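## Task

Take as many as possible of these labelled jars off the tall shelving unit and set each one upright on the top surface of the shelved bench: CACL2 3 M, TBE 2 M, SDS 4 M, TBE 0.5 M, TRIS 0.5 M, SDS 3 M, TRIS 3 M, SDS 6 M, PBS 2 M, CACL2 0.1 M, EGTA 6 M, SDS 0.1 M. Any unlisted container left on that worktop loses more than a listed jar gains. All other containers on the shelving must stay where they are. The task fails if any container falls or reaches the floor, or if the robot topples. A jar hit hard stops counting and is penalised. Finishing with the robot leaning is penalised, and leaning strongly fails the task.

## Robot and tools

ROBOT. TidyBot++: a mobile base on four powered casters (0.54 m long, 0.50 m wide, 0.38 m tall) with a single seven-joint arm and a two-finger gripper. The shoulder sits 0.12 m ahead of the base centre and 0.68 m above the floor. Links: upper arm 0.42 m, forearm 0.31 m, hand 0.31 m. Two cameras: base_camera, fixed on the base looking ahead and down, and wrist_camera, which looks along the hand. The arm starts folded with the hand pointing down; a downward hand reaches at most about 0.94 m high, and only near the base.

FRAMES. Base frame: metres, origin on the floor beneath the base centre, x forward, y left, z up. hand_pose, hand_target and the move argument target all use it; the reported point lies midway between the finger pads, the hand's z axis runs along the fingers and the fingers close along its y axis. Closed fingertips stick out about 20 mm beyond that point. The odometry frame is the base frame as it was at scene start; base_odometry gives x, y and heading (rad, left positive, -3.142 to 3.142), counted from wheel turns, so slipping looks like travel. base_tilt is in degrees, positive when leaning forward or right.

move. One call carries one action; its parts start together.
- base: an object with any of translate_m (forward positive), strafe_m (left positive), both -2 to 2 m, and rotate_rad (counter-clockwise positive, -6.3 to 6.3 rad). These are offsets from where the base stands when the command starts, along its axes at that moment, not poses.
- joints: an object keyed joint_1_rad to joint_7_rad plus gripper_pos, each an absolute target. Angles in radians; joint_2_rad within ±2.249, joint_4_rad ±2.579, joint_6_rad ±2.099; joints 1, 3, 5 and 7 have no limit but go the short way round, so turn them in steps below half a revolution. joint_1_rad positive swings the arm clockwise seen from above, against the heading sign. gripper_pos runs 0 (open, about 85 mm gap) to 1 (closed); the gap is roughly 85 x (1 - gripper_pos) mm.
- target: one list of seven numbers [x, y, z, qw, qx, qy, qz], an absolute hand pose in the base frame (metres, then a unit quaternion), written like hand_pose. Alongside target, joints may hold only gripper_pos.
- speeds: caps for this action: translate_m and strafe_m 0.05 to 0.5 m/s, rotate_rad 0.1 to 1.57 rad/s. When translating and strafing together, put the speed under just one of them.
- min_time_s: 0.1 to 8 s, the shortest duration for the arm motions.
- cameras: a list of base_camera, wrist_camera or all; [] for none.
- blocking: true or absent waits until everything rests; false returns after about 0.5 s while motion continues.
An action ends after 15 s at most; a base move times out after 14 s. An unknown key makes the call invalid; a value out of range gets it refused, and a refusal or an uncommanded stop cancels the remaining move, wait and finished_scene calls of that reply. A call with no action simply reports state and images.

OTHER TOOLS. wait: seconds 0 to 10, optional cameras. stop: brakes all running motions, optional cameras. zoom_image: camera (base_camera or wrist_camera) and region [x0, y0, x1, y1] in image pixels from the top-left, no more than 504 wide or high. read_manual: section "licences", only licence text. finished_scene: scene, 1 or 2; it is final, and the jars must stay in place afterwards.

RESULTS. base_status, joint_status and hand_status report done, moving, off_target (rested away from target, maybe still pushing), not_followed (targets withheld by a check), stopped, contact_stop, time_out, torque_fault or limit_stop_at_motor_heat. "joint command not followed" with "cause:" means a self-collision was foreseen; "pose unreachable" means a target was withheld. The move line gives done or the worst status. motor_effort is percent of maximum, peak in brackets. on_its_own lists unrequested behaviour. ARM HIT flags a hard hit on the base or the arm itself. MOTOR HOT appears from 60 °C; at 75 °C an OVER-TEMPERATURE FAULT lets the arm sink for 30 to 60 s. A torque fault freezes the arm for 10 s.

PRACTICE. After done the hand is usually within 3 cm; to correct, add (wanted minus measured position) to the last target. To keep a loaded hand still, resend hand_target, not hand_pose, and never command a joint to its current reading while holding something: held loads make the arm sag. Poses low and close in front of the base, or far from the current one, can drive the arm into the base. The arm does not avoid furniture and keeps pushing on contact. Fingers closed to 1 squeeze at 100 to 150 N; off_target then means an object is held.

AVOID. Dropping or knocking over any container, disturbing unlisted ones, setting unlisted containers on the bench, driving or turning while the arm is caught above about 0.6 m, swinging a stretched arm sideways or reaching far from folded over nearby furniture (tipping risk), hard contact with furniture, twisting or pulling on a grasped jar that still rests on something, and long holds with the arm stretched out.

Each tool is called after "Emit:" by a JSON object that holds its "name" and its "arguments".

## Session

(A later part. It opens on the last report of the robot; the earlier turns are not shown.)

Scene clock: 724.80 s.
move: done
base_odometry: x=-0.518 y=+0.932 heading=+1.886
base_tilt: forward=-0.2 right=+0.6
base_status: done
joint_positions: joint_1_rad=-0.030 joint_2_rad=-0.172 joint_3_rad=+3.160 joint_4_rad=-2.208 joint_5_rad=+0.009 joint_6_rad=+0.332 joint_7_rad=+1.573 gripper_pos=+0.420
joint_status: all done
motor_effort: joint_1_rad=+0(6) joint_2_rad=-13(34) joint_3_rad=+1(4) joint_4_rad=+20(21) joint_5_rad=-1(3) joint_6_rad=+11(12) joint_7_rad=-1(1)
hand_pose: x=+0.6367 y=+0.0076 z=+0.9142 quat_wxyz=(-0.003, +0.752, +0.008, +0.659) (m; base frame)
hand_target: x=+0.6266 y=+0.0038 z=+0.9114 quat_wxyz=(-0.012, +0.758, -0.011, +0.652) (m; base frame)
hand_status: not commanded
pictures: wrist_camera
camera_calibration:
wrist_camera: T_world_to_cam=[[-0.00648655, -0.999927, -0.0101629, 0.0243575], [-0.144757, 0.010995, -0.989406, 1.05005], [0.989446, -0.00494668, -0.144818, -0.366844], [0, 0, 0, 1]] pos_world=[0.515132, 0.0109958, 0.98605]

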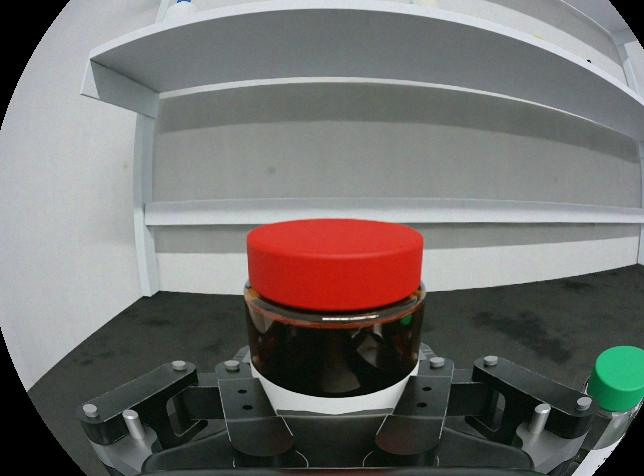

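Emit:
{"name": "move", "arguments": {"joints": {"joint_2_rad": -0.083, "joint_4_rad": -2.431, "joint_6_rad": 0.62}, "min_time_s": 2}}

Emit:
{"name": "move", "arguments": {"joints": {"joint_2_rad": -0.066, "joint_4_rad": -2.447, "joint_6_rad": 0.655}, "min_time_s": 1}}

Emit:
{"name": "move", "arguments": {"joints": {"joint_2_rad": -0.058, "joint_4_rad": -2.454, "joint_6_rad": 0.672}, "min_time_s": 1, "cameras": ["wrist_camera"]}}

Scene clock: 737.90 s.
move: done
base_odometry: x=-0.518 y=+0.932 heading=+1.886
base_tilt: forward=-0.2 right=+0.7
base_status: not commanded
joint_positions: joint_1_rad=-0.030 joint_2_rad=-0.092 joint_3_rad=+3.160 joint_4_rad=-2.419 joint_5_rad=+0.009 joint_6_rad=+0.562 joint_7_rad=+1.573 gripper_pos=+0.420
joint_status: all done
motor_effort: joint_1_rad=+1(1) joint_2_rad=-14(15) joint_3_rad=+1(2) joint_4_rad=+17(21) joint_5_rad=-1(1) joint_6_rad=+10(11) joint_7_rad=-1(1)
hand_pose: x=+0.6146 y=+0.0083 z=+0.8245 quat_wxyz=(-0.003, +0.773, +0.009, +0.635) (m; base frame)
hand_target: x=+0.6159 y=+0.0015 z=+0.8319 quat_wxyz=(-0.006, +0.760, -0.011, +0.649) (m; base frame)
hand_status: not commanded
pictures: none

Scene clock: 739.20 s.
move: done
base_odometry: x=-0.518 y=+0.932 heading=+1.886
base_tilt: forward=-0.1 right=+0.7
base_status: not commanded
joint_positions: joint_1_rad=-0.030 joint_2_rad=-0.077 joint_3_rad=+3.160 joint_4_rad=-2.433 joint_5_rad=+0.009 joint_6_rad=+0.596 joint_7_rad=+1.573 gripper_pos=+0.420
joint_status: all done
motor_effort: joint_1_rad=+1(1) joint_2_rad=-14(15) joint_3_rad=+1(2) joint_4_rad=+17(19) joint_5_rad=-1(1) joint_6_rad=+10(11) joint_7_rad=-1(1)
hand_pose: x=+0.6149 y=+0.0084 z=+0.8203 quat_wxyz=(-0.003, +0.771, +0.009, +0.637) (m; base frame)
hand_target: x=+0.6157 y=+0.0013 z=+0.8257 quat_wxyz=(-0.005, +0.760, -0.011, +0.650) (m; base frame)
hand_status: not commanded
pictures: none

Scene clock: 740.50 s.
move: done
base_odometry: x=-0.518 y=+0.932 heading=+1.886
base_tilt: forward=-0.2 right=+0.7
base_status: not commanded
joint_positions: joint_1_rad=-0.030 joint_2_rad=-0.069 joint_3_rad=+3.160 joint_4_rad=-2.440 joint_5_rad=+0.009 joint_6_rad=+0.613 joint_7_rad=+1.573 gripper_pos=+0.420
joint_status: all done
motor_effort: joint_1_rad=+0(1) joint_2_rad=-14(15) joint_3_rad=+2(2) joint_4_rad=+17(19) joint_5_rad=+0(1) joint_6_rad=+10(11) joint_7_rad=-1(1)
hand_pose: x=+0.6150 y=+0.0085 z=+0.8182 quat_wxyz=(-0.003, +0.770, +0.009, +0.638) (m; base frame)
hand_target: x=+0.6157 y=+0.0012 z=+0.8234 quat_wxyz=(-0.005, +0.759, -0.011, +0.651) (m; base frame)
hand_status: not commanded
pictures: wrist_camera
camera_calibration:
wrist_camera: T_world_to_cam=[[-0.00501893, -0.999948, -0.00884777, 0.0221287], [-0.197934, 0.00966622, -0.980168, 0.977126], [0.980202, -0.00316812, -0.197973, -0.310094], [0, 0, 0, 1]] pos_world=[0.497473, 0.0117001, 0.896553]

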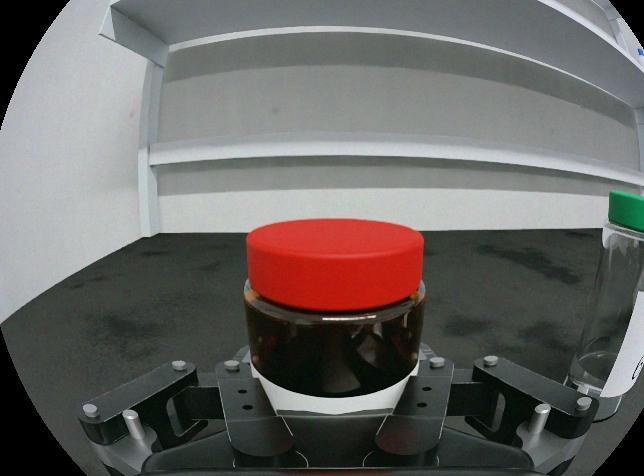

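Emit:
{"name": "move", "arguments": {"joints": {"joint_2_rad": -0.050, "joint_4_rad": -2.461, "joint_6_rad": 0.689}, "min_time_s": 1}}

Emit:
{"name": "move", "arguments": {"joints": {"joint_2_rad": -0.042, "joint_4_rad": -2.468, "joint_6_rad": 0.706}, "min_time_s": 1}}

Emit:
{"name": "move", "arguments": {"joints": {"joint_2_rad": -0.034, "joint_4_rad": -2.475, "joint_6_rad": 0.723}, "min_time_s": 1}}

Scene clock: 745.50 s.
move: done
base_odometry: x=-0.518 y=+0.932 heading=+1.886
base_tilt: forward=-0.2 right=+0.7
base_status: not commanded
joint_positions: joint_1_rad=-0.030 joint_2_rad=-0.061 joint_3_rad=+3.160 joint_4_rad=-2.447 joint_5_rad=+0.009 joint_6_rad=+0.630 joint_7_rad=+1.573 gripper_pos=+0.420
joint_status: all done
motor_effort: joint_1_rad=+1(1) joint_2_rad=-14(15) joint_3_rad=+1(2) joint_4_rad=+17(18) joint_5_rad=+0(1) joint_6_rad=+10(11) joint_7_rad=+0(1)
hand_pose: x=+0.6151 y=+0.0086 z=+0.8158 quat_wxyz=(-0.003, +0.769, +0.009, +0.639) (m; base frame)
hand_target: x=+0.6157 y=+0.0011 z=+0.8210 quat_wxyz=(-0.005, +0.758, -0.011, +0.652) (m; base frame)
hand_status: not commanded
pictures: none

Scene clock: 746.80 s.
move: done
base_odometry: x=-0.518 y=+0.932 heading=+1.886
base_tilt: forward=-0.2 right=+0.7
base_status: not commanded
joint_positions: joint_1_rad=-0.030 joint_2_rad=-0.053 joint_3_rad=+3.160 joint_4_rad=-2.454 joint_5_rad=+0.009 joint_6_rad=+0.647 joint_7_rad=+1.573 gripper_pos=+0.420
joint_status: all done
motor_effort: joint_1_rad=+1(1) joint_2_rad=-14(15) joint_3_rad=+1(2) joint_4_rad=+17(18) joint_5_rad=-1(1) joint_6_rad=+10(12) joint_7_rad=-1(1)
hand_pose: x=+0.6151 y=+0.0086 z=+0.8137 quat_wxyz=(-0.003, +0.768, +0.009, +0.640) (m; base frame)
hand_target: x=+0.6156 y=+0.0010 z=+0.8186 quat_wxyz=(-0.004, +0.758, -0.011, +0.652) (m; base frame)
hand_status: not commanded
pictures: none

Scene clock: 748.10 s.
move: done
base_odometry: x=-0.518 y=+0.932 heading=+1.886
base_tilt: forward=-0.1 right=+0.6
base_status: not commanded
joint_positions: joint_1_rad=-0.030 joint_2_rad=-0.048 joint_3_rad=+3.160 joint_4_rad=-2.459 joint_5_rad=+0.009 joint_6_rad=+0.667 joint_7_rad=+1.573 gripper_pos=+0.420
joint_status: all done
motor_effort: joint_1_rad=+0(1) joint_2_rad=-14(15) joint_3_rad=+1(1) joint_4_rad=+16(17) joint_5_rad=+0(1) joint_6_rad=+10(11) joint_7_rad=-1(1)
hand_pose: x=+0.6154 y=+0.0087 z=+0.8140 quat_wxyz=(-0.003, +0.766, +0.009, +0.643) (m; base frame)
hand_target: x=+0.6155 y=+0.0009 z=+0.8163 quat_wxyz=(-0.004, +0.757, -0.011, +0.653) (m; base frame)
hand_status: not commanded
pictures: none

Emit:
{"name": "move", "arguments": {"joints": {"gripper_pos": 0.37}}}

Emit:
{"name": "move", "arguments": {"joints": {"gripper_pos": 0.1}}}

Emit:
{"name": "move", "arguments": {"base": {"translate_m": -0.35}, "speeds": {"translate_m": 0.3}, "joints": {"gripper_pos": 0.0}}}

Emit:
{"name": "move", "arguments": {"base": {"rotate_rad": 3.1846, "translate_m": -1.737, "strafe_m": -0.7345}, "speeds": {"rotate_rad": 1.0, "translate_m": 0.45}, "joints": {"joint_2_rad": 0.86, "joint_4_rad": -2.11, "joint_6_rad": 1.245}, "min_time_s": 4, "cameras": ["wrist_camera"]}}

Scene clock: 779.63 s.
move: done
base_odometry: x=-0.518 y=+0.932 heading=+1.886
base_tilt: forward=-0.2 right=+0.6
base_status: not commanded
joint_positions: joint_1_rad=-0.030 joint_2_rad=-0.047 joint_3_rad=+3.160 joint_4_rad=-2.459 joint_5_rad=+0.009 joint_6_rad=+0.680 joint_7_rad=+1.573 gripper_pos=+0.370
joint_status: all done
motor_effort: joint_1_rad=+1(1) joint_2_rad=-13(14) joint_3_rad=+1(2) joint_4_rad=+15(16) joint_5_rad=-1(1) joint_6_rad=+8(10) joint_7_rad=+0(1)
hand_pose: x=+0.6161 y=+0.0087 z=+0.8180 quat_wxyz=(-0.003, +0.762, +0.009, +0.648) (m; base frame)
hand_target: x=+0.6155 y=+0.0009 z=+0.8163 quat_wxyz=(-0.004, +0.757, -0.011, +0.653) (m; base frame)
hand_status: not commanded
pictures: none

Scene clock: 780.30 s.
move: done
base_odometry: x=-0.518 y=+0.932 heading=+1.886
base_tilt: forward=-0.2 right=+0.6
base_status: not commanded
joint_positions: joint_1_rad=-0.030 joint_2_rad=-0.047 joint_3_rad=+3.160 joint_4_rad=-2.459 joint_5_rad=+0.009 joint_6_rad=+0.680 joint_7_rad=+1.573 gripper_pos=+0.100
joint_status: all done
motor_effort: joint_1_rad=+0(1) joint_2_rad=-13(13) joint_3_rad=+1(1) joint_4_rad=+15(16) joint_5_rad=-1(2) joint_6_rad=+8(9) joint_7_rad=-1(1)
hand_pose: x=+0.6161 y=+0.0087 z=+0.8180 quat_wxyz=(-0.003, +0.762, +0.009, +0.648) (m; base frame)
hand_target: x=+0.6155 y=+0.0009 z=+0.8163 quat_wxyz=(-0.004, +0.757, -0.011, +0.653) (m; base frame)
hand_status: not commanded
pictures: none

Scene clock: 782.43 s.
move: done
base_odometry: x=-0.409 y=+0.600 heading=+1.886
base_tilt: forward=-0.2 right=+0.6
base_status: done
joint_positions: joint_1_rad=-0.030 joint_2_rad=-0.043 joint_3_rad=+3.160 joint_4_rad=-2.460 joint_5_rad=+0.009 joint_6_rad=+0.681 joint_7_rad=+1.573 gripper_pos=+0.000
joint_status: all done
motor_effort: joint_1_rad=+1(1) joint_2_rad=-13(15) joint_3_rad=+1(2) joint_4_rad=+16(16) joint_5_rad=-1(2) joint_6_rad=+9(9) joint_7_rad=-1(1)
hand_pose: x=+0.6166 y=+0.0087 z=+0.8156 quat_wxyz=(-0.003, +0.763, +0.009, +0.646) (m; base frame)
hand_target: x=+0.6155 y=+0.0009 z=+0.8163 quat_wxyz=(-0.004, +0.757, -0.011, +0.653) (m; base frame)
hand_status: not commanded
pictures: none

Scene clock: 787.97 s.
move: done
base_odometry: x=+0.828 y=-0.824 heading=-1.212
base_tilt: forward=-0.2 right=+0.6
base_status: done
joint_positions: joint_1_rad=-0.032 joint_2_rad=+0.843 joint_3_rad=+3.159 joint_4_rad=-2.116 joint_5_rad=+0.009 joint_6_rad=+1.203 joint_7_rad=+1.573 gripper_pos=+0.000
joint_status: all done
motor_effort: joint_1_rad=+0(4) joint_2_rad=-31(33) joint_3_rad=+1(3) joint_4_rad=+7(15) joint_5_rad=-1(2) joint_6_rad=+8(9) joint_7_rad=-1(1)
hand_pose: x=+0.7961 y=+0.0166 z=+0.5950 quat_wxyz=(-0.003, +0.769, +0.017, +0.639) (m; base frame)
hand_target: x=+0.7992 y=+0.0036 z=+0.5987 quat_wxyz=(+0.007, +0.759, -0.002, +0.651) (m; base frame)
hand_status: not commanded
pictures: wrist_camera
camera_calibration:
wrist_camera: T_world_to_cam=[[0.0061819, -0.999981, 0.000580639, 0.0147265], [-0.196448, -0.00178378, -0.980513, 0.793199], [0.980495, 0.00594737, -0.196455, -0.533083], [0, 0, 0, 1]] pos_world=[0.678416, 0.0193116, 0.673007]

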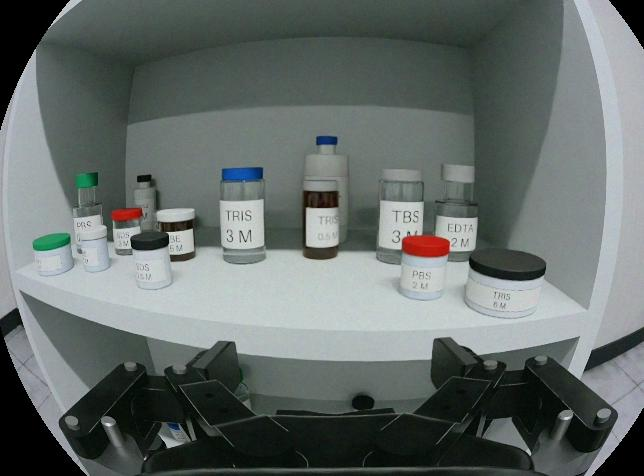

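Emit:
{"name": "move", "arguments": {"cameras": ["wrist_camera"]}}

Scene clock: 826.63 s.
Motor temperatures (°C): [36 34 32 31 41 44 46]
base_odometry: x=+0.828 y=-0.824 heading=-1.212
base_tilt: forward=-0.1 right=+0.7
base_status: done
joint_positions: joint_1_rad=-0.032 joint_2_rad=+0.843 joint_3_rad=+3.159 joint_4_rad=-2.116 joint_5_rad=+0.009 joint_6_rad=+1.203 joint_7_rad=+1.573 gripper_pos=+0.000
joint_status: all done
motor_effort: joint_1_rad=+1(4) joint_2_rad=-31(33) joint_3_rad=+1(3) joint_4_rad=+7(15) joint_5_rad=+0(2) joint_6_rad=+8(9) joint_7_rad=-1(1)
hand_pose: x=+0.7961 y=+0.0166 z=+0.5950 quat_wxyz=(-0.003, +0.769, +0.017, +0.639) (m; base frame)
hand_target: x=+0.7992 y=+0.0036 z=+0.5987 quat_wxyz=(+0.007, +0.759, -0.002, +0.651) (m; base frame)
hand_status: not commanded
pictures: wrist_camera
camera_calibration:
wrist_camera: T_world_to_cam=[[0.0061819, -0.999981, 0.000580639, 0.0147265], [-0.196448, -0.00178378, -0.980513, 0.793199], [0.980495, 0.00594737, -0.196455, -0.533083], [0, 0, 0, 1]] pos_world=[0.678416, 0.0193116, 0.673007]

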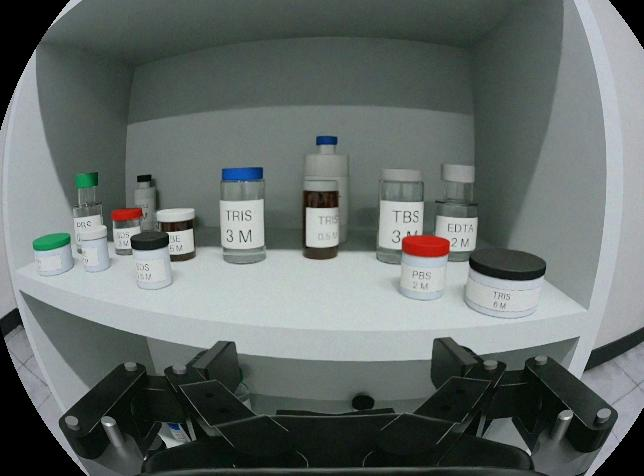

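Emit:
{"name": "move", "arguments": {"base": {"strafe_m": 0.023, "translate_m": 0.16}, "speeds": {"translate_m": 0.25}, "cameras": ["wrist_camera"]}}

Scene clock: 841.60 s.
move: done
base_odometry: x=+0.906 y=-0.966 heading=-1.212
base_tilt: forward=-0.2 right=+0.7
base_status: done
joint_positions: joint_1_rad=-0.032 joint_2_rad=+0.843 joint_3_rad=+3.159 joint_4_rad=-2.115 joint_5_rad=+0.009 joint_6_rad=+1.204 joint_7_rad=+1.573 gripper_pos=+0.000
joint_status: not commanded
motor_effort: joint_1_rad=+1(1) joint_2_rad=-31(32) joint_3_rad=+0(1) joint_4_rad=+8(9) joint_5_rad=-1(1) joint_6_rad=+9(9) joint_7_rad=-1(1)
hand_pose: x=+0.7965 y=+0.0167 z=+0.5956 quat_wxyz=(-0.003, +0.769, +0.017, +0.639) (m; base frame)
hand_target: x=+0.7992 y=+0.0036 z=+0.5987 quat_wxyz=(+0.007, +0.759, -0.002, +0.651) (m; base frame)
hand_status: not commanded
pictures: wrist_camera
camera_calibration:
wrist_camera: T_world_to_cam=[[0.00627864, -0.99998, 0.000574653, 0.0146638], [-0.194447, -0.00178458, -0.980911, 0.792549], [0.980893, 0.00604705, -0.194455, -0.534823], [0, 0, 0, 1]] pos_world=[0.678621, 0.0193119, 0.673414]

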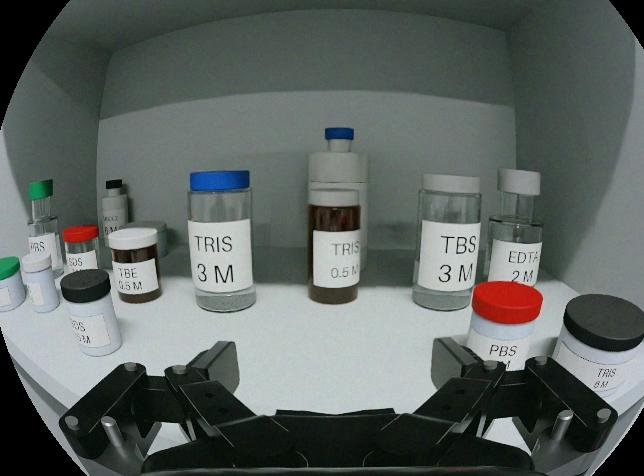

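Emit:
{"name": "move", "arguments": {"base": {"strafe_m": 0.005, "translate_m": 0.241}, "speeds": {"translate_m": 0.2}, "cameras": ["wrist_camera"]}}

Emit:
{"name": "move", "arguments": {"joints": {"gripper_pos": 0.26}, "cameras": ["wrist_camera"]}}

Scene clock: 849.63 s.
move: done
base_odometry: x=+0.995 y=-1.190 heading=-1.211
base_tilt: forward=-0.2 right=+0.6
base_status: done
joint_positions: joint_1_rad=-0.032 joint_2_rad=+0.843 joint_3_rad=+3.159 joint_4_rad=-2.114 joint_5_rad=+0.009 joint_6_rad=+1.205 joint_7_rad=+1.573 gripper_pos=+0.000
joint_status: not commanded
motor_effort: joint_1_rad=+1(2) joint_2_rad=-31(32) joint_3_rad=+0(1) joint_4_rad=+8(9) joint_5_rad=+0(2) joint_6_rad=+8(9) joint_7_rad=-1(1)
hand_pose: x=+0.7969 y=+0.0167 z=+0.5960 quat_wxyz=(-0.003, +0.768, +0.017, +0.640) (m; base frame)
hand_target: x=+0.7992 y=+0.0036 z=+0.5987 quat_wxyz=(+0.007, +0.759, -0.002, +0.651) (m; base frame)
hand_status: not commanded
pictures: wrist_camera
camera_calibration:
wrist_camera: T_world_to_cam=[[0.00626057, -0.99998, 0.00048494, 0.0147346], [-0.193062, -0.00168452, -0.981185, 0.79215], [0.981167, 0.00604915, -0.193068, -0.536182], [0, 0, 0, 1]] pos_world=[0.678925, 0.0193122, 0.673719]

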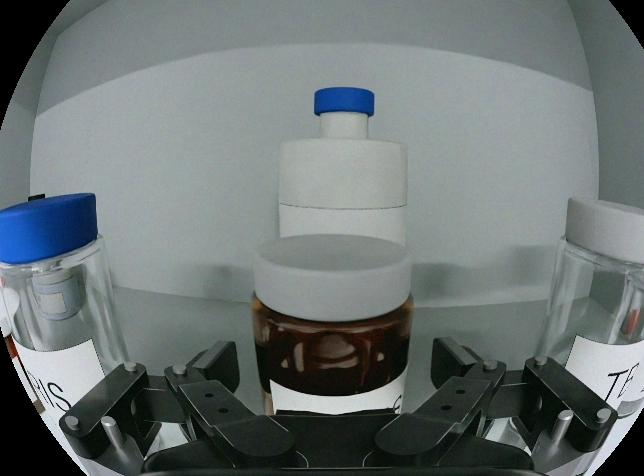

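Scene clock: 850.30 s.
move: done
base_odometry: x=+0.995 y=-1.190 heading=-1.211
base_tilt: forward=-0.1 right=+0.7
base_status: not commanded
joint_positions: joint_1_rad=-0.032 joint_2_rad=+0.843 joint_3_rad=+3.159 joint_4_rad=-2.114 joint_5_rad=+0.009 joint_6_rad=+1.205 joint_7_rad=+1.573 gripper_pos=+0.260
joint_status: all done
motor_effort: joint_1_rad=+0(1) joint_2_rad=-31(32) joint_3_rad=+1(1) joint_4_rad=+7(8) joint_5_rad=-1(1) joint_6_rad=+8(9) joint_7_rad=+0(1)
hand_pose: x=+0.7969 y=+0.0167 z=+0.5960 quat_wxyz=(-0.003, +0.768, +0.017, +0.640) (m; base frame)
hand_target: x=+0.7992 y=+0.0036 z=+0.5987 quat_wxyz=(+0.007, +0.759, -0.002, +0.651) (m; base frame)
hand_status: not commanded
pictures: wrist_camera
camera_calibration:
wrist_camera: T_world_to_cam=[[0.00626057, -0.99998, 0.00048494, 0.0147346], [-0.193062, -0.00168452, -0.981185, 0.79215], [0.981167, 0.00604915, -0.193068, -0.536182], [0, 0, 0, 1]] pos_world=[0.678925, 0.0193122, 0.673719]

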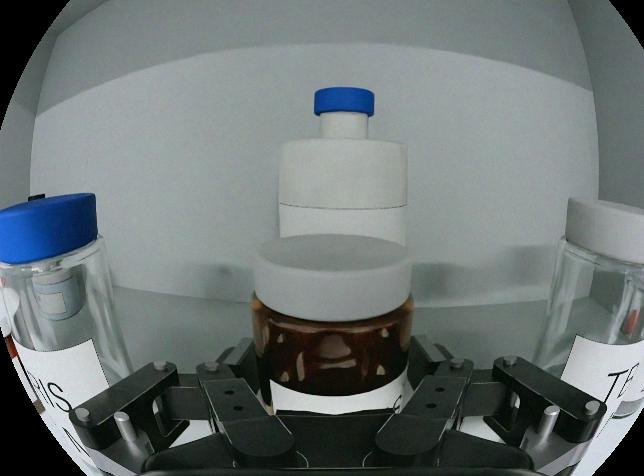

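Emit:
{"name": "move", "arguments": {"joints": {"gripper_pos": 0.36}}}

Emit:
{"name": "move", "arguments": {"joints": {"gripper_pos": 0.44}}}

Emit:
{"name": "move", "arguments": {"joints": {"gripper_pos": 0.52}}}

Scene clock: 852.90 s.
move: done
base_odometry: x=+0.995 y=-1.190 heading=-1.211
base_tilt: forward=-0.1 right=+0.6
base_status: not commanded
joint_positions: joint_1_rad=-0.032 joint_2_rad=+0.843 joint_3_rad=+3.159 joint_4_rad=-2.114 joint_5_rad=+0.009 joint_6_rad=+1.205 joint_7_rad=+1.573 gripper_pos=+0.360
joint_status: all done
motor_effort: joint_1_rad=+1(1) joint_2_rad=-31(32) joint_3_rad=+0(1) joint_4_rad=+7(8) joint_5_rad=-1(1) joint_6_rad=+8(9) joint_7_rad=-1(1)
hand_pose: x=+0.7969 y=+0.0167 z=+0.5960 quat_wxyz=(-0.003, +0.768, +0.017, +0.640) (m; base frame)
hand_target: x=+0.7992 y=+0.0036 z=+0.5987 quat_wxyz=(+0.007, +0.759, -0.002, +0.651) (m; base frame)
hand_status: not commanded
pictures: none

Scene clock: 853.40 s.
move: done
base_odometry: x=+0.995 y=-1.190 heading=-1.211
base_tilt: forward=-0.2 right=+0.6
base_status: not commanded
joint_positions: joint_1_rad=-0.032 joint_2_rad=+0.843 joint_3_rad=+3.159 joint_4_rad=-2.114 joint_5_rad=+0.009 joint_6_rad=+1.205 joint_7_rad=+1.573 gripper_pos=+0.417
joint_status: all done
motor_effort: joint_1_rad=+1(1) joint_2_rad=-32(32) joint_3_rad=+1(1) joint_4_rad=+7(8) joint_5_rad=-1(2) joint_6_rad=+9(9) joint_7_rad=+0(1)
hand_pose: x=+0.7969 y=+0.0167 z=+0.5962 quat_wxyz=(-0.003, +0.768, +0.017, +0.640) (m; base frame)
hand_target: x=+0.7992 y=+0.0036 z=+0.5987 quat_wxyz=(+0.007, +0.759, -0.002, +0.651) (m; base frame)
hand_status: not commanded
pictures: none

Scene clock: 853.90 s.
move: off_target
base_odometry: x=+0.995 y=-1.190 heading=-1.211
base_tilt: forward=-0.2 right=+0.7
base_status: not commanded
joint_positions: joint_1_rad=-0.032 joint_2_rad=+0.843 joint_3_rad=+3.159 joint_4_rad=-2.114 joint_5_rad=+0.009 joint_6_rad=+1.205 joint_7_rad=+1.573 gripper_pos=+0.419
joint_status: gripper_pos off_target (ended at +0.419, target +0.520)
motor_effort: joint_1_rad=+0(1) joint_2_rad=-31(31) joint_3_rad=+0(1) joint_4_rad=+8(8) joint_5_rad=-1(1) joint_6_rad=+9(9) joint_7_rad=-1(1)
hand_pose: x=+0.7969 y=+0.0167 z=+0.5962 quat_wxyz=(-0.003, +0.768, +0.017, +0.640) (m; base frame)
hand_target: x=+0.7992 y=+0.0036 z=+0.5987 quat_wxyz=(+0.007, +0.759, -0.002, +0.651) (m; base frame)
hand_status: not commanded
pictures: none

Emit:
{"name": "move", "arguments": {"joints": {"joint_2_rad": 0.76, "gripper_pos": 0.56}}}

Emit:
{"name": "move", "arguments": {"joints": {"joint_2_rad": 0.61, "joint_6_rad": 0.97, "gripper_pos": 0.56}, "cameras": ["wrist_camera"]}}

Emit:
{"name": "move", "arguments": {"base": {"translate_m": -0.45}, "speeds": {"translate_m": 0.35}, "cameras": ["wrist_camera"]}}

Scene clock: 858.43 s.
move: off_target
base_odometry: x=+0.995 y=-1.190 heading=-1.211
base_tilt: forward=-0.2 right=+0.6
base_status: not commanded
joint_positions: joint_1_rad=-0.032 joint_2_rad=+0.807 joint_3_rad=+3.159 joint_4_rad=-2.114 joint_5_rad=+0.009 joint_6_rad=+1.205 joint_7_rad=+1.573 gripper_pos=+0.419
joint_status: gripper_pos off_target (ended at +0.419, target +0.560); the others done
motor_effort: joint_1_rad=+1(1) joint_2_rad=-32(34) joint_3_rad=+0(1) joint_4_rad=+9(10) joint_5_rad=-1(1) joint_6_rad=+10(10) joint_7_rad=-1(1)
hand_pose: x=+0.7996 y=+0.0168 z=+0.6208 quat_wxyz=(-0.003, +0.756, +0.016, +0.654) (m; base frame)
hand_target: x=+0.8041 y=+0.0037 z=+0.6670 quat_wxyz=(+0.006, +0.726, -0.003, +0.688) (m; base frame)
hand_status: not commanded
pictures: none

Scene clock: 859.83 s.
move: off_target
base_odometry: x=+0.995 y=-1.190 heading=-1.211
base_tilt: forward=-0.1 right=+0.6
base_status: not commanded
joint_positions: joint_1_rad=-0.032 joint_2_rad=+0.653 joint_3_rad=+3.159 joint_4_rad=-2.114 joint_5_rad=+0.009 joint_6_rad=+1.008 joint_7_rad=+1.573 gripper_pos=+0.419
joint_status: gripper_pos off_target (ended at +0.419, target +0.560); the others done
motor_effort: joint_1_rad=+1(1) joint_2_rad=-31(34) joint_3_rad=+1(1) joint_4_rad=+11(12) joint_5_rad=-1(2) joint_6_rad=+10(11) joint_7_rad=-1(1)
hand_pose: x=+0.7954 y=+0.0158 z=+0.6653 quat_wxyz=(-0.002, +0.770, +0.015, +0.638) (m; base frame)
hand_target: x=+0.7951 y=+0.0038 z=+0.6843 quat_wxyz=(+0.003, +0.767, -0.006, +0.641) (m; base frame)
hand_status: not commanded
pictures: wrist_camera
camera_calibration:
wrist_camera: T_world_to_cam=[[0.00340699, -0.999994, -0.000140042, 0.0165985], [-0.199037, -0.000540882, -0.979992, 0.863764], [0.979986, 0.00336669, -0.199038, -0.516394], [0, 0, 0, 1]] pos_world=[0.677923, 0.0188041, 0.743701]

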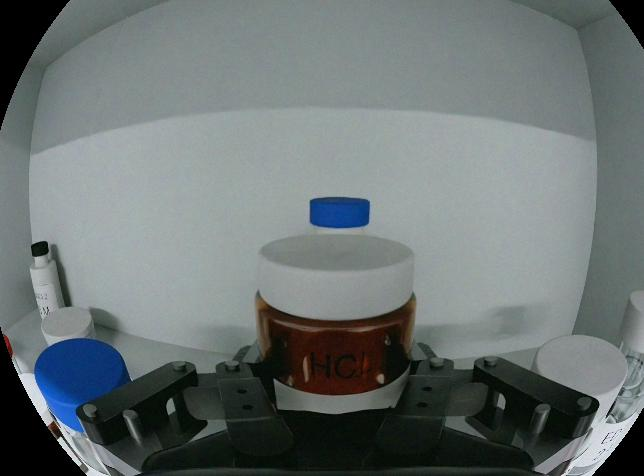

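Scene clock: 862.20 s.
move: done
base_odometry: x=+0.837 y=-0.768 heading=-1.211
base_tilt: forward=-0.2 right=+0.6
base_status: done
joint_positions: joint_1_rad=-0.032 joint_2_rad=+0.652 joint_3_rad=+3.159 joint_4_rad=-2.114 joint_5_rad=+0.009 joint_6_rad=+1.004 joint_7_rad=+1.573 gripper_pos=+0.419
joint_status: not commanded
motor_effort: joint_1_rad=+1(3) joint_2_rad=-31(32) joint_3_rad=+0(2) joint_4_rad=+11(13) joint_5_rad=-1(2) joint_6_rad=+10(11) joint_7_rad=+0(1)
hand_pose: x=+0.7953 y=+0.0155 z=+0.6646 quat_wxyz=(-0.002, +0.771, +0.015, +0.636) (m; base frame)
hand_target: x=+0.7951 y=+0.0038 z=+0.6843 quat_wxyz=(+0.003, +0.767, -0.006, +0.641) (m; base frame)
hand_status: not commanded
pictures: wrist_camera
camera_calibration:
wrist_camera: T_world_to_cam=[[0.00279868, -0.999996, -0.00013693, 0.0167062], [-0.202035, -0.000431329, -0.979378, 0.864954], [0.979374, 0.00276863, -0.202036, -0.513913], [0, 0, 0, 1]] pos_world=[0.678018, 0.018502, 0.743291]

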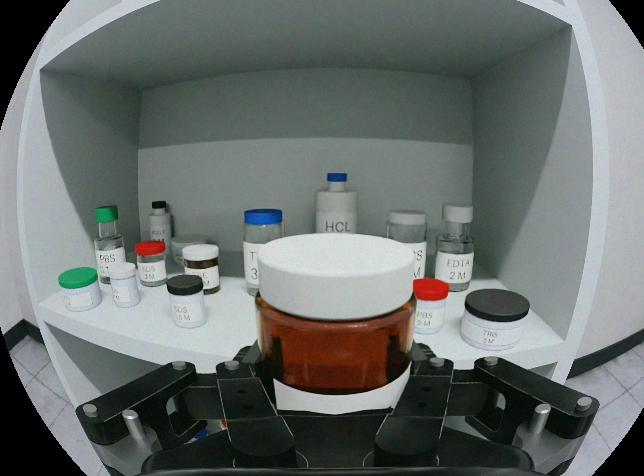

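Emit:
{"name": "move", "arguments": {"base": {"rotate_rad": -3.1416, "translate_m": -1.96, "strafe_m": -0.793}, "speeds": {"rotate_rad": 1.0, "translate_m": 0.45}, "joints": {"joint_2_rad": -0.2, "joint_4_rad": -2.2, "joint_6_rad": 0.3, "gripper_pos": 0.56}, "min_time_s": 4, "cameras": ["wrist_camera"]}}

Scene clock: 876.07 s.
move: off_target
base_odometry: x=-0.595 y=+0.787 heading=+1.930
base_tilt: forward=-0.2 right=+0.7
base_status: done
joint_positions: joint_1_rad=-0.031 joint_2_rad=-0.174 joint_3_rad=+3.160 joint_4_rad=-2.183 joint_5_rad=+0.009 joint_6_rad=+0.336 joint_7_rad=+1.573 gripper_pos=+0.419
joint_status: gripper_pos off_target (ended at +0.419, target +0.560); the others done
motor_effort: joint_1_rad=+1(6) joint_2_rad=-13(34) joint_3_rad=+1(4) joint_4_rad=+20(21) joint_5_rad=-1(3) joint_6_rad=+10(11) joint_7_rad=-1(1)
hand_pose: x=+0.6407 y=+0.0085 z=+0.9306 quat_wxyz=(-0.003, +0.743, +0.009, +0.670) (m; base frame)
hand_target: x=+0.6302 y=+0.0038 z=+0.9232 quat_wxyz=(-0.012, +0.751, -0.011, +0.660) (m; base frame)
hand_status: not commanded
pictures: wrist_camera
camera_calibration:
wrist_camera: T_world_to_cam=[[-0.00455113, -0.999928, -0.0111167, 0.0251599], [-0.115433, 0.0115678, -0.993248, 1.05166], [0.993305, -0.00323717, -0.115477, -0.398155], [0, 0, 0, 1]] pos_world=[0.517, 0.0117038, 0.998863]

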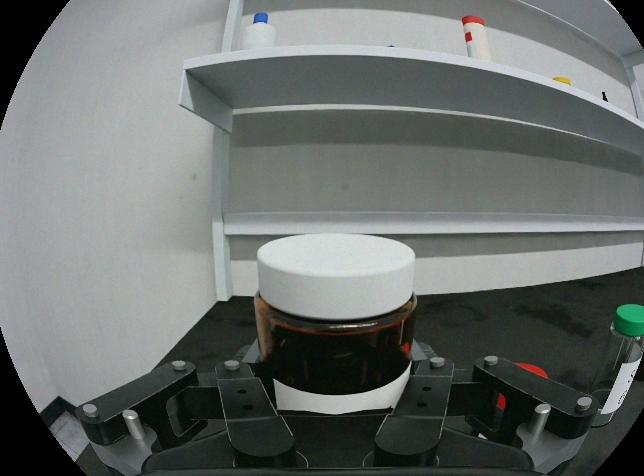

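Emit:
{"name": "move", "arguments": {"base": {"translate_m": 0.1}, "speeds": {"translate_m": 0.2}, "joints": {"joint_2_rad": -0.095, "joint_4_rad": -2.421, "joint_6_rad": 0.604, "gripper_pos": 0.56}, "min_time_s": 2.5, "cameras": ["wrist_camera"]}}

Scene clock: 892.97 s.
move: off_target
base_odometry: x=-0.630 y=+0.881 heading=+1.930
base_tilt: forward=-0.2 right=+0.7
base_status: done
joint_positions: joint_1_rad=-0.031 joint_2_rad=-0.107 joint_3_rad=+3.160 joint_4_rad=-2.406 joint_5_rad=+0.009 joint_6_rad=+0.549 joint_7_rad=+1.573 gripper_pos=+0.419
joint_status: gripper_pos off_target (ended at +0.419, target +0.560); the others done
motor_effort: joint_1_rad=+0(1) joint_2_rad=-13(16) joint_3_rad=+1(2) joint_4_rad=+17(21) joint_5_rad=+0(1) joint_6_rad=+10(11) joint_7_rad=-1(1)
hand_pose: x=+0.6152 y=+0.0091 z=+0.8356 quat_wxyz=(-0.004, +0.767, +0.010, +0.641) (m; base frame)
hand_target: x=+0.6159 y=+0.0016 z=+0.8383 quat_wxyz=(-0.006, +0.758, -0.011, +0.652) (m; base frame)
hand_status: not commanded
pictures: wrist_camera
camera_calibration:
wrist_camera: T_world_to_cam=[[-0.00377503, -0.999946, -0.00970359, 0.0228412], [-0.190366, 0.0102448, -0.98166, 0.990726], [0.981706, -0.00185856, -0.190394, -0.314047], [0, 0, 0, 1]] pos_world=[0.496988, 0.0121065, 0.912984]

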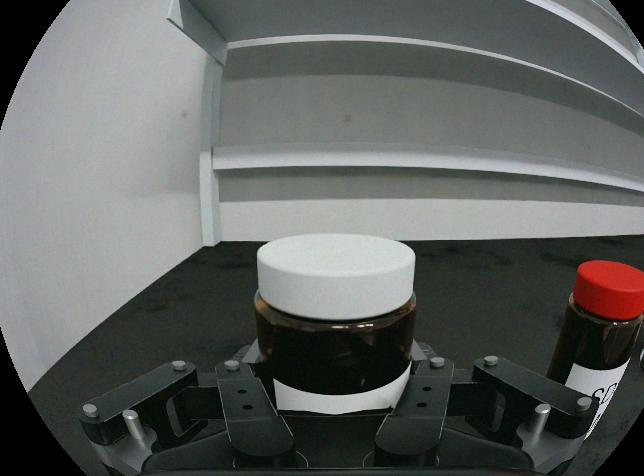

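Emit:
{"name": "move", "arguments": {"joints": {"joint_2_rad": -0.068, "joint_4_rad": -2.446, "joint_6_rad": 0.65, "gripper_pos": 0.56}}}

Emit:
{"name": "move", "arguments": {"joints": {"joint_2_rad": -0.060, "joint_4_rad": -2.453, "joint_6_rad": 0.667, "gripper_pos": 0.56}}}

Emit:
{"name": "move", "arguments": {"joints": {"joint_2_rad": -0.052, "joint_4_rad": -2.460, "joint_6_rad": 0.684, "gripper_pos": 0.56}}}

Scene clock: 897.80 s.
move: off_target
base_odometry: x=-0.630 y=+0.881 heading=+1.930
base_tilt: forward=-0.2 right=+0.7
base_status: not commanded
joint_positions: joint_1_rad=-0.031 joint_2_rad=-0.077 joint_3_rad=+3.160 joint_4_rad=-2.433 joint_5_rad=+0.009 joint_6_rad=+0.603 joint_7_rad=+1.573 gripper_pos=+0.419
joint_status: gripper_pos off_target (ended at +0.419, target +0.560); the others done
motor_effort: joint_1_rad=+1(1) joint_2_rad=-14(15) joint_3_rad=+1(1) joint_4_rad=+18(18) joint_5_rad=-1(1) joint_6_rad=+10(10) joint_7_rad=-1(1)
hand_pose: x=+0.6151 y=+0.0093 z=+0.8224 quat_wxyz=(-0.004, +0.769, +0.010, +0.640) (m; base frame)
hand_target: x=+0.6154 y=+0.0013 z=+0.8257 quat_wxyz=(-0.005, +0.760, -0.011, +0.649) (m; base frame)
hand_status: not commanded
pictures: none

Scene clock: 898.33 s.
move: off_target
base_odometry: x=-0.630 y=+0.881 heading=+1.930
base_tilt: forward=-0.1 right=+0.6
base_status: not commanded
joint_positions: joint_1_rad=-0.031 joint_2_rad=-0.071 joint_3_rad=+3.160 joint_4_rad=-2.439 joint_5_rad=+0.009 joint_6_rad=+0.618 joint_7_rad=+1.573 gripper_pos=+0.419
joint_status: gripper_pos off_target (ended at +0.419, target +0.560); the others done
motor_effort: joint_1_rad=+0(1) joint_2_rad=-13(14) joint_3_rad=+1(1) joint_4_rad=+16(17) joint_5_rad=+0(1) joint_6_rad=+9(10) joint_7_rad=-1(1)
hand_pose: x=+0.6152 y=+0.0093 z=+0.8213 quat_wxyz=(-0.004, +0.767, +0.010, +0.641) (m; base frame)
hand_target: x=+0.6155 y=+0.0012 z=+0.8233 quat_wxyz=(-0.005, +0.760, -0.011, +0.650) (m; base frame)
hand_status: not commanded
pictures: none

Scene clock: 898.87 s.
move: off_target
base_odometry: x=-0.630 y=+0.881 heading=+1.930
base_tilt: forward=-0.2 right=+0.7
base_status: not commanded
joint_positions: joint_1_rad=-0.031 joint_2_rad=-0.066 joint_3_rad=+3.160 joint_4_rad=-2.444 joint_5_rad=+0.009 joint_6_rad=+0.637 joint_7_rad=+1.573 gripper_pos=+0.419
joint_status: gripper_pos off_target (ended at +0.419, target +0.560); the others done
motor_effort: joint_1_rad=+1(1) joint_2_rad=-14(14) joint_3_rad=+1(1) joint_4_rad=+17(17) joint_5_rad=+0(1) joint_6_rad=+10(10) joint_7_rad=-1(1)
hand_pose: x=+0.6156 y=+0.0094 z=+0.8215 quat_wxyz=(-0.004, +0.765, +0.010, +0.644) (m; base frame)
hand_target: x=+0.6154 y=+0.0011 z=+0.8209 quat_wxyz=(-0.005, +0.759, -0.011, +0.651) (m; base frame)
hand_status: not commanded
pictures: none

Contact. Release.

Emit:
{"name": "move", "arguments": {"joints": {"gripper_pos": 0.37}}}

Emit:
{"name": "move", "arguments": {"joints": {"gripper_pos": 0.1}, "cameras": ["wrist_camera"]}}

Emit:
{"name": "move", "arguments": {"base": {"translate_m": -0.35}, "speeds": {"translate_m": 0.3}, "joints": {"gripper_pos": 0.0}, "cameras": ["wrist_camera"]}}

Scene clock: 903.53 s.
move: done
base_odometry: x=-0.630 y=+0.881 heading=+1.930
base_tilt: forward=-0.2 right=+0.7
base_status: not commanded
joint_positions: joint_1_rad=-0.031 joint_2_rad=-0.066 joint_3_rad=+3.160 joint_4_rad=-2.444 joint_5_rad=+0.009 joint_6_rad=+0.643 joint_7_rad=+1.573 gripper_pos=+0.370
joint_status: all done
motor_effort: joint_1_rad=+1(1) joint_2_rad=-13(14) joint_3_rad=+1(1) joint_4_rad=+15(17) joint_5_rad=+0(1) joint_6_rad=+8(10) joint_7_rad=-1(1)
hand_pose: x=+0.6159 y=+0.0094 z=+0.8234 quat_wxyz=(-0.004, +0.763, +0.010, +0.647) (m; base frame)
hand_target: x=+0.6154 y=+0.0011 z=+0.8209 quat_wxyz=(-0.005, +0.759, -0.011, +0.651) (m; base frame)
hand_status: not commanded
pictures: none

Scene clock: 904.20 s.
move: done
base_odometry: x=-0.630 y=+0.881 heading=+1.930
base_tilt: forward=-0.2 right=+0.6
base_status: not commanded
joint_positions: joint_1_rad=-0.031 joint_2_rad=-0.066 joint_3_rad=+3.160 joint_4_rad=-2.444 joint_5_rad=+0.009 joint_6_rad=+0.643 joint_7_rad=+1.573 gripper_pos=+0.100
joint_status: all done
motor_effort: joint_1_rad=+1(1) joint_2_rad=-12(13) joint_3_rad=+1(1) joint_4_rad=+15(16) joint_5_rad=-1(1) joint_6_rad=+8(9) joint_7_rad=-1(1)
hand_pose: x=+0.6159 y=+0.0094 z=+0.8234 quat_wxyz=(-0.004, +0.763, +0.010, +0.647) (m; base frame)
hand_target: x=+0.6154 y=+0.0011 z=+0.8209 quat_wxyz=(-0.005, +0.759, -0.011, +0.651) (m; base frame)
hand_status: not commanded
pictures: wrist_camera
camera_calibration:
wrist_camera: T_world_to_cam=[[-0.00312537, -0.999948, -0.0097384, 0.0227149], [-0.176215, 0.0101368, -0.9843, 0.972307], [0.984347, -0.00136025, -0.176237, -0.330392], [0, 0, 0, 1]] pos_world=[0.496626, 0.0124082, 0.899035]

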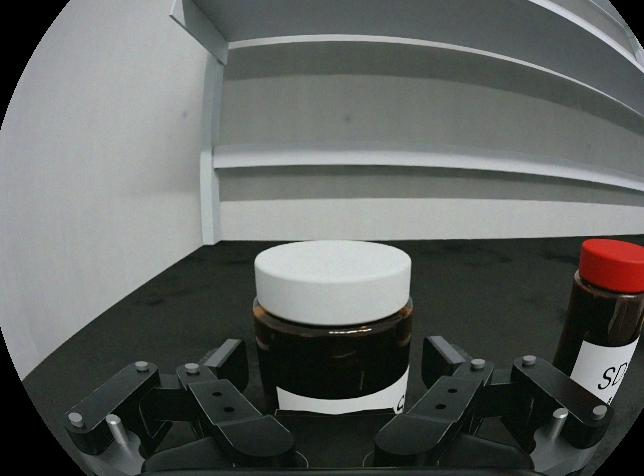

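Scene clock: 906.37 s.
move: done
base_odometry: x=-0.507 y=+0.553 heading=+1.930
base_tilt: forward=-0.2 right=+0.7
base_status: done
joint_positions: joint_1_rad=-0.031 joint_2_rad=-0.057 joint_3_rad=+3.160 joint_4_rad=-2.446 joint_5_rad=+0.009 joint_6_rad=+0.644 joint_7_rad=+1.573 gripper_pos=+0.000
joint_status: all done
motor_effort: joint_1_rad=+0(1) joint_2_rad=-13(15) joint_3_rad=+1(2) joint_4_rad=+16(17) joint_5_rad=-1(1) joint_6_rad=+9(9) joint_7_rad=-1(1)
hand_pose: x=+0.6167 y=+0.0094 z=+0.8183 quat_wxyz=(-0.004, +0.766, +0.010, +0.643) (m; base frame)
hand_target: x=+0.6154 y=+0.0011 z=+0.8209 quat_wxyz=(-0.005, +0.759, -0.011, +0.651) (m; base frame)
hand_status: not commanded
pictures: wrist_camera
camera_calibration:
wrist_camera: T_world_to_cam=[[-0.00328459, -0.99995, -0.00949343, 0.0225417], [-0.185785, 0.00993841, -0.98254, 0.972004], [0.982585, -0.0014635, -0.185808, -0.323169], [0, 0, 0, 1]] pos_world=[0.498199, 0.0124074, 0.8952]

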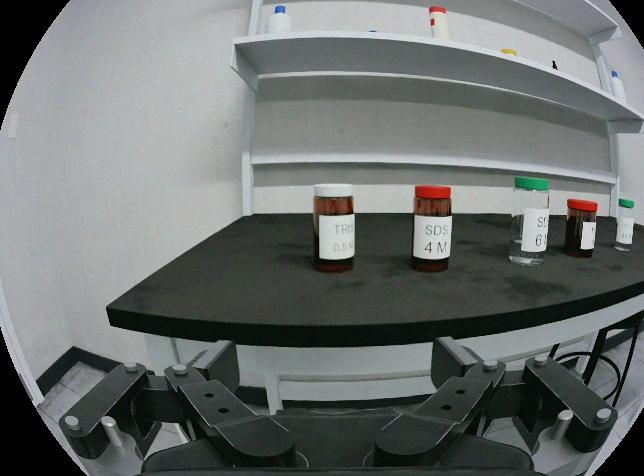

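Emit:
{"name": "move", "arguments": {"base": {"rotate_rad": 3.1416, "translate_m": -1.758, "strafe_m": -0.913}, "speeds": {"rotate_rad": 1.1, "translate_m": 0.45}, "joints": {"joint_2_rad": 0.86, "joint_4_rad": -2.11, "joint_6_rad": 1.245, "gripper_pos": 0}, "min_time_s": 4, "cameras": ["wrist_camera"]}}

Scene clock: 919.33 s.
move: done
base_odometry: x=+0.966 y=-0.772 heading=-1.211
base_tilt: forward=-0.1 right=+0.7
base_status: done
joint_positions: joint_1_rad=-0.031 joint_2_rad=+0.842 joint_3_rad=+3.159 joint_4_rad=-2.116 joint_5_rad=+0.008 joint_6_rad=+1.203 joint_7_rad=+1.573 gripper_pos=+0.000
joint_status: all done
motor_effort: joint_1_rad=+0(4) joint_2_rad=-31(33) joint_3_rad=+0(3) joint_4_rad=+7(15) joint_5_rad=-1(2) joint_6_rad=+8(9) joint_7_rad=-1(1)
hand_pose: x=+0.7961 y=+0.0158 z=+0.5955 quat_wxyz=(-0.003, +0.769, +0.016, +0.639) (m; base frame)
hand_target: x=+0.7992 y=+0.0036 z=+0.5988 quat_wxyz=(+0.007, +0.759, -0.002, +0.651) (m; base frame)
hand_status: not commanded
pictures: wrist_camera
camera_calibration:
wrist_camera: T_world_to_cam=[[0.00457093, -0.999989, 0.000675245, 0.0150502], [-0.195741, -0.00155692, -0.980654, 0.793285], [0.980645, 0.00435033, -0.195746, -0.533442], [0, 0, 0, 1]] pos_world=[0.678327, 0.0186058, 0.673508]

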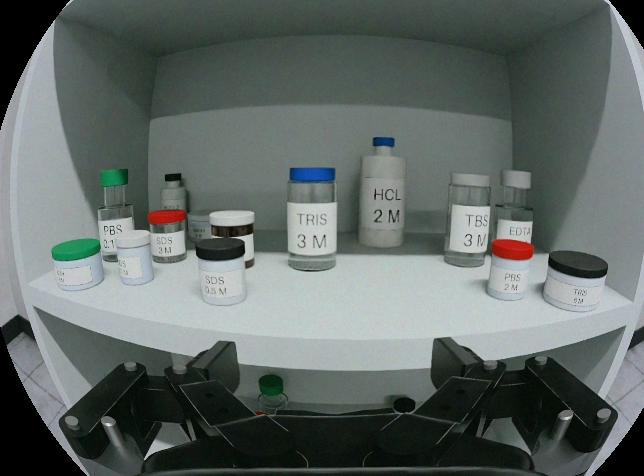

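Emit:
{"name": "move", "arguments": {"base": {"strafe_m": 0.033, "translate_m": 0.1}, "speeds": {"translate_m": 0.25}, "joints": {"joint_2_rad": 0.79, "joint_6_rad": 1.175}, "cameras": ["wrist_camera"]}}

Scene clock: 935.50 s.
move: done
base_odometry: x=+1.032 y=-0.853 heading=-1.211
base_tilt: forward=-0.1 right=+0.6
base_status: done
joint_positions: joint_1_rad=-0.031 joint_2_rad=+0.823 joint_3_rad=+3.159 joint_4_rad=-2.110 joint_5_rad=+0.008 joint_6_rad=+1.192 joint_7_rad=+1.573 gripper_pos=+0.000
joint_status: all done
motor_effort: joint_1_rad=+1(2) joint_2_rad=-31(33) joint_3_rad=+1(1) joint_4_rad=+8(10) joint_5_rad=-1(2) joint_6_rad=+8(9) joint_7_rad=+0(1)
hand_pose: x=+0.7995 y=+0.0159 z=+0.6076 quat_wxyz=(-0.003, +0.764, +0.016, +0.644) (m; base frame)
hand_target: x=+0.8008 y=+0.0036 z=+0.6249 quat_wxyz=(+0.006, +0.759, -0.003, +0.651) (m; base frame)
hand_status: not commanded
pictures: wrist_camera
camera_calibration:
wrist_camera: T_world_to_cam=[[0.00447807, -0.99999, 0.000248972, 0.0154888], [-0.181392, -0.00105714, -0.98341, 0.795986], [0.983401, 0.00435862, -0.181395, -0.545305], [0, 0, 0, 1]] pos_world=[0.680569, 0.0187069, 0.683862]

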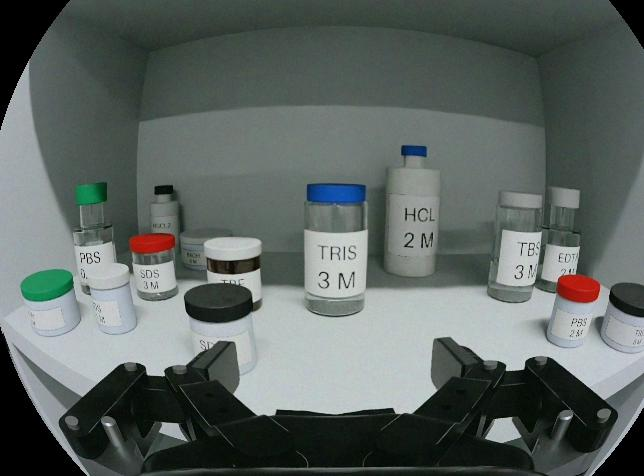

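Emit:
{"name": "move", "arguments": {"joints": {"joint_2_rad": 0.752, "joint_6_rad": 1.135}}}

Emit:
{"name": "move", "arguments": {"base": {"translate_m": 0.246}, "speeds": {"translate_m": 0.2}, "cameras": ["wrist_camera"]}}

Emit:
{"name": "move", "arguments": {"joints": {"gripper_pos": 0.2}, "cameras": ["wrist_camera"]}}

Scene clock: 943.27 s.
move: done
base_odometry: x=+1.032 y=-0.853 heading=-1.211
base_tilt: forward=-0.2 right=+0.6
base_status: not commanded
joint_positions: joint_1_rad=-0.031 joint_2_rad=+0.791 joint_3_rad=+3.159 joint_4_rad=-2.110 joint_5_rad=+0.008 joint_6_rad=+1.167 joint_7_rad=+1.573 gripper_pos=+0.000
joint_status: all done
motor_effort: joint_1_rad=+0(1) joint_2_rad=-31(33) joint_3_rad=+1(1) joint_4_rad=+9(9) joint_5_rad=-1(1) joint_6_rad=+9(9) joint_7_rad=-1(1)
hand_pose: x=+0.8003 y=+0.0158 z=+0.6217 quat_wxyz=(-0.003, +0.762, +0.016, +0.647) (m; base frame)
hand_target: x=+0.8008 y=+0.0036 z=+0.6385 quat_wxyz=(+0.005, +0.760, -0.004, +0.650) (m; base frame)
hand_status: not commanded
pictures: none

Scene clock: 945.27 s.
move: done
base_odometry: x=+1.119 y=-1.084 heading=-1.210
base_tilt: forward=-0.1 right=+0.6
base_status: done
joint_positions: joint_1_rad=-0.031 joint_2_rad=+0.790 joint_3_rad=+3.159 joint_4_rad=-2.110 joint_5_rad=+0.008 joint_6_rad=+1.167 joint_7_rad=+1.573 gripper_pos=+0.000
joint_status: not commanded
motor_effort: joint_1_rad=+0(1) joint_2_rad=-31(32) joint_3_rad=+1(1) joint_4_rad=+9(10) joint_5_rad=+0(1) joint_6_rad=+9(9) joint_7_rad=-1(1)
hand_pose: x=+0.8004 y=+0.0158 z=+0.6224 quat_wxyz=(-0.003, +0.762, +0.016, +0.648) (m; base frame)
hand_target: x=+0.8008 y=+0.0036 z=+0.6385 quat_wxyz=(+0.005, +0.760, -0.004, +0.650) (m; base frame)
hand_status: not commanded
pictures: wrist_camera
camera_calibration:
wrist_camera: T_world_to_cam=[[0.00411709, -0.999992, -0.0000611201, 0.0158458], [-0.173224, -0.000652987, -0.984882, 0.805104], [0.984874, 0.00406544, -0.173225, -0.549813], [0, 0, 0, 1]] pos_world=[0.680894, 0.0186066, 0.697692]

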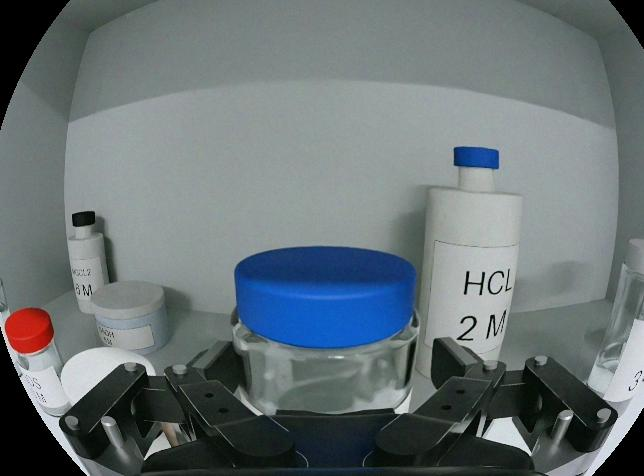

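Scene clock: 945.90 s.
move: done
base_odometry: x=+1.119 y=-1.084 heading=-1.210
base_tilt: forward=-0.1 right=+0.7
base_status: not commanded
joint_positions: joint_1_rad=-0.031 joint_2_rad=+0.790 joint_3_rad=+3.159 joint_4_rad=-2.110 joint_5_rad=+0.008 joint_6_rad=+1.167 joint_7_rad=+1.573 gripper_pos=+0.200
joint_status: all done
motor_effort: joint_1_rad=+1(1) joint_2_rad=-31(31) joint_3_rad=+1(1) joint_4_rad=+9(9) joint_5_rad=-1(2) joint_6_rad=+8(9) joint_7_rad=-1(1)
hand_pose: x=+0.8004 y=+0.0158 z=+0.6224 quat_wxyz=(-0.003, +0.762, +0.016, +0.648) (m; base frame)
hand_target: x=+0.8008 y=+0.0036 z=+0.6385 quat_wxyz=(+0.005, +0.760, -0.004, +0.650) (m; base frame)
hand_status: not commanded
pictures: wrist_camera
camera_calibration:
wrist_camera: T_world_to_cam=[[0.00411709, -0.999992, -0.0000611201, 0.0158458], [-0.173224, -0.000652987, -0.984882, 0.805104], [0.984874, 0.00406544, -0.173225, -0.549813], [0, 0, 0, 1]] pos_world=[0.680894, 0.0186066, 0.697692]

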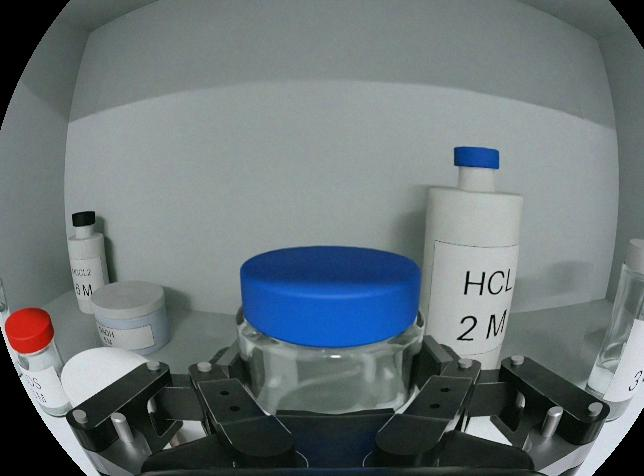

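Emit:
{"name": "move", "arguments": {"joints": {"gripper_pos": 0.26}}}

Emit:
{"name": "move", "arguments": {"joints": {"gripper_pos": 0.32}}}

Emit:
{"name": "move", "arguments": {"joints": {"gripper_pos": 0.4}, "cameras": ["wrist_camera"]}}

Scene clock: 949.27 s.
move: done
base_odometry: x=+1.119 y=-1.084 heading=-1.210
base_tilt: forward=-0.2 right=+0.6
base_status: not commanded
joint_positions: joint_1_rad=-0.031 joint_2_rad=+0.790 joint_3_rad=+3.159 joint_4_rad=-2.110 joint_5_rad=+0.008 joint_6_rad=+1.167 joint_7_rad=+1.573 gripper_pos=+0.257
joint_status: all done
motor_effort: joint_1_rad=+1(1) joint_2_rad=-30(31) joint_3_rad=+1(2) joint_4_rad=+8(9) joint_5_rad=-1(1) joint_6_rad=+8(8) joint_7_rad=-1(1)
hand_pose: x=+0.8004 y=+0.0158 z=+0.6224 quat_wxyz=(-0.003, +0.762, +0.016, +0.648) (m; base frame)
hand_target: x=+0.8008 y=+0.0036 z=+0.6385 quat_wxyz=(+0.005, +0.760, -0.004, +0.650) (m; base frame)
hand_status: not commanded
pictures: none

Scene clock: 949.73 s.
move: off_target
base_odometry: x=+1.119 y=-1.084 heading=-1.210
base_tilt: forward=-0.2 right=+0.7
base_status: not commanded
joint_positions: joint_1_rad=-0.031 joint_2_rad=+0.790 joint_3_rad=+3.159 joint_4_rad=-2.110 joint_5_rad=+0.008 joint_6_rad=+1.167 joint_7_rad=+1.573 gripper_pos=+0.279
joint_status: gripper_pos off_target (ended at +0.279, target +0.320)
motor_effort: joint_1_rad=+1(1) joint_2_rad=-31(31) joint_3_rad=+1(1) joint_4_rad=+9(9) joint_5_rad=-2(2) joint_6_rad=+8(9) joint_7_rad=+0(1)
hand_pose: x=+0.8004 y=+0.0158 z=+0.6226 quat_wxyz=(-0.003, +0.762, +0.016, +0.648) (m; base frame)
hand_target: x=+0.8008 y=+0.0036 z=+0.6385 quat_wxyz=(+0.005, +0.760, -0.004, +0.650) (m; base frame)
hand_status: not commanded
pictures: none

Scene clock: 950.23 s.
move: off_target
base_odometry: x=+1.119 y=-1.084 heading=-1.210
base_tilt: forward=-0.1 right=+0.6
base_status: not commanded
joint_positions: joint_1_rad=-0.031 joint_2_rad=+0.790 joint_3_rad=+3.159 joint_4_rad=-2.110 joint_5_rad=+0.008 joint_6_rad=+1.167 joint_7_rad=+1.573 gripper_pos=+0.279
joint_status: gripper_pos off_target (ended at +0.279, target +0.400)
motor_effort: joint_1_rad=+1(1) joint_2_rad=-31(31) joint_3_rad=+1(1) joint_4_rad=+9(9) joint_5_rad=+0(1) joint_6_rad=+8(9) joint_7_rad=+0(1)
hand_pose: x=+0.8004 y=+0.0158 z=+0.6226 quat_wxyz=(-0.003, +0.762, +0.016, +0.648) (m; base frame)
hand_target: x=+0.8008 y=+0.0036 z=+0.6385 quat_wxyz=(+0.005, +0.760, -0.004, +0.650) (m; base frame)
hand_status: not commanded
pictures: wrist_camera
camera_calibration:
wrist_camera: T_world_to_cam=[[0.00411663, -0.999992, -0.0000604549, 0.0158457], [-0.172916, -0.000652295, -0.984936, 0.805032], [0.984928, 0.00406508, -0.172918, -0.550048], [0, 0, 0, 1]] pos_world=[0.680895, 0.0186066, 0.697793]

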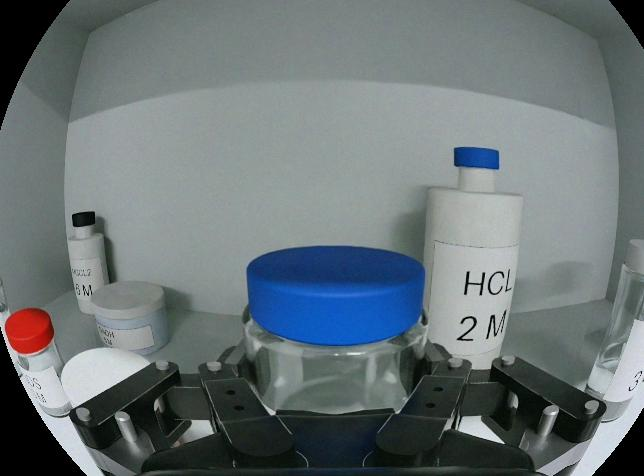

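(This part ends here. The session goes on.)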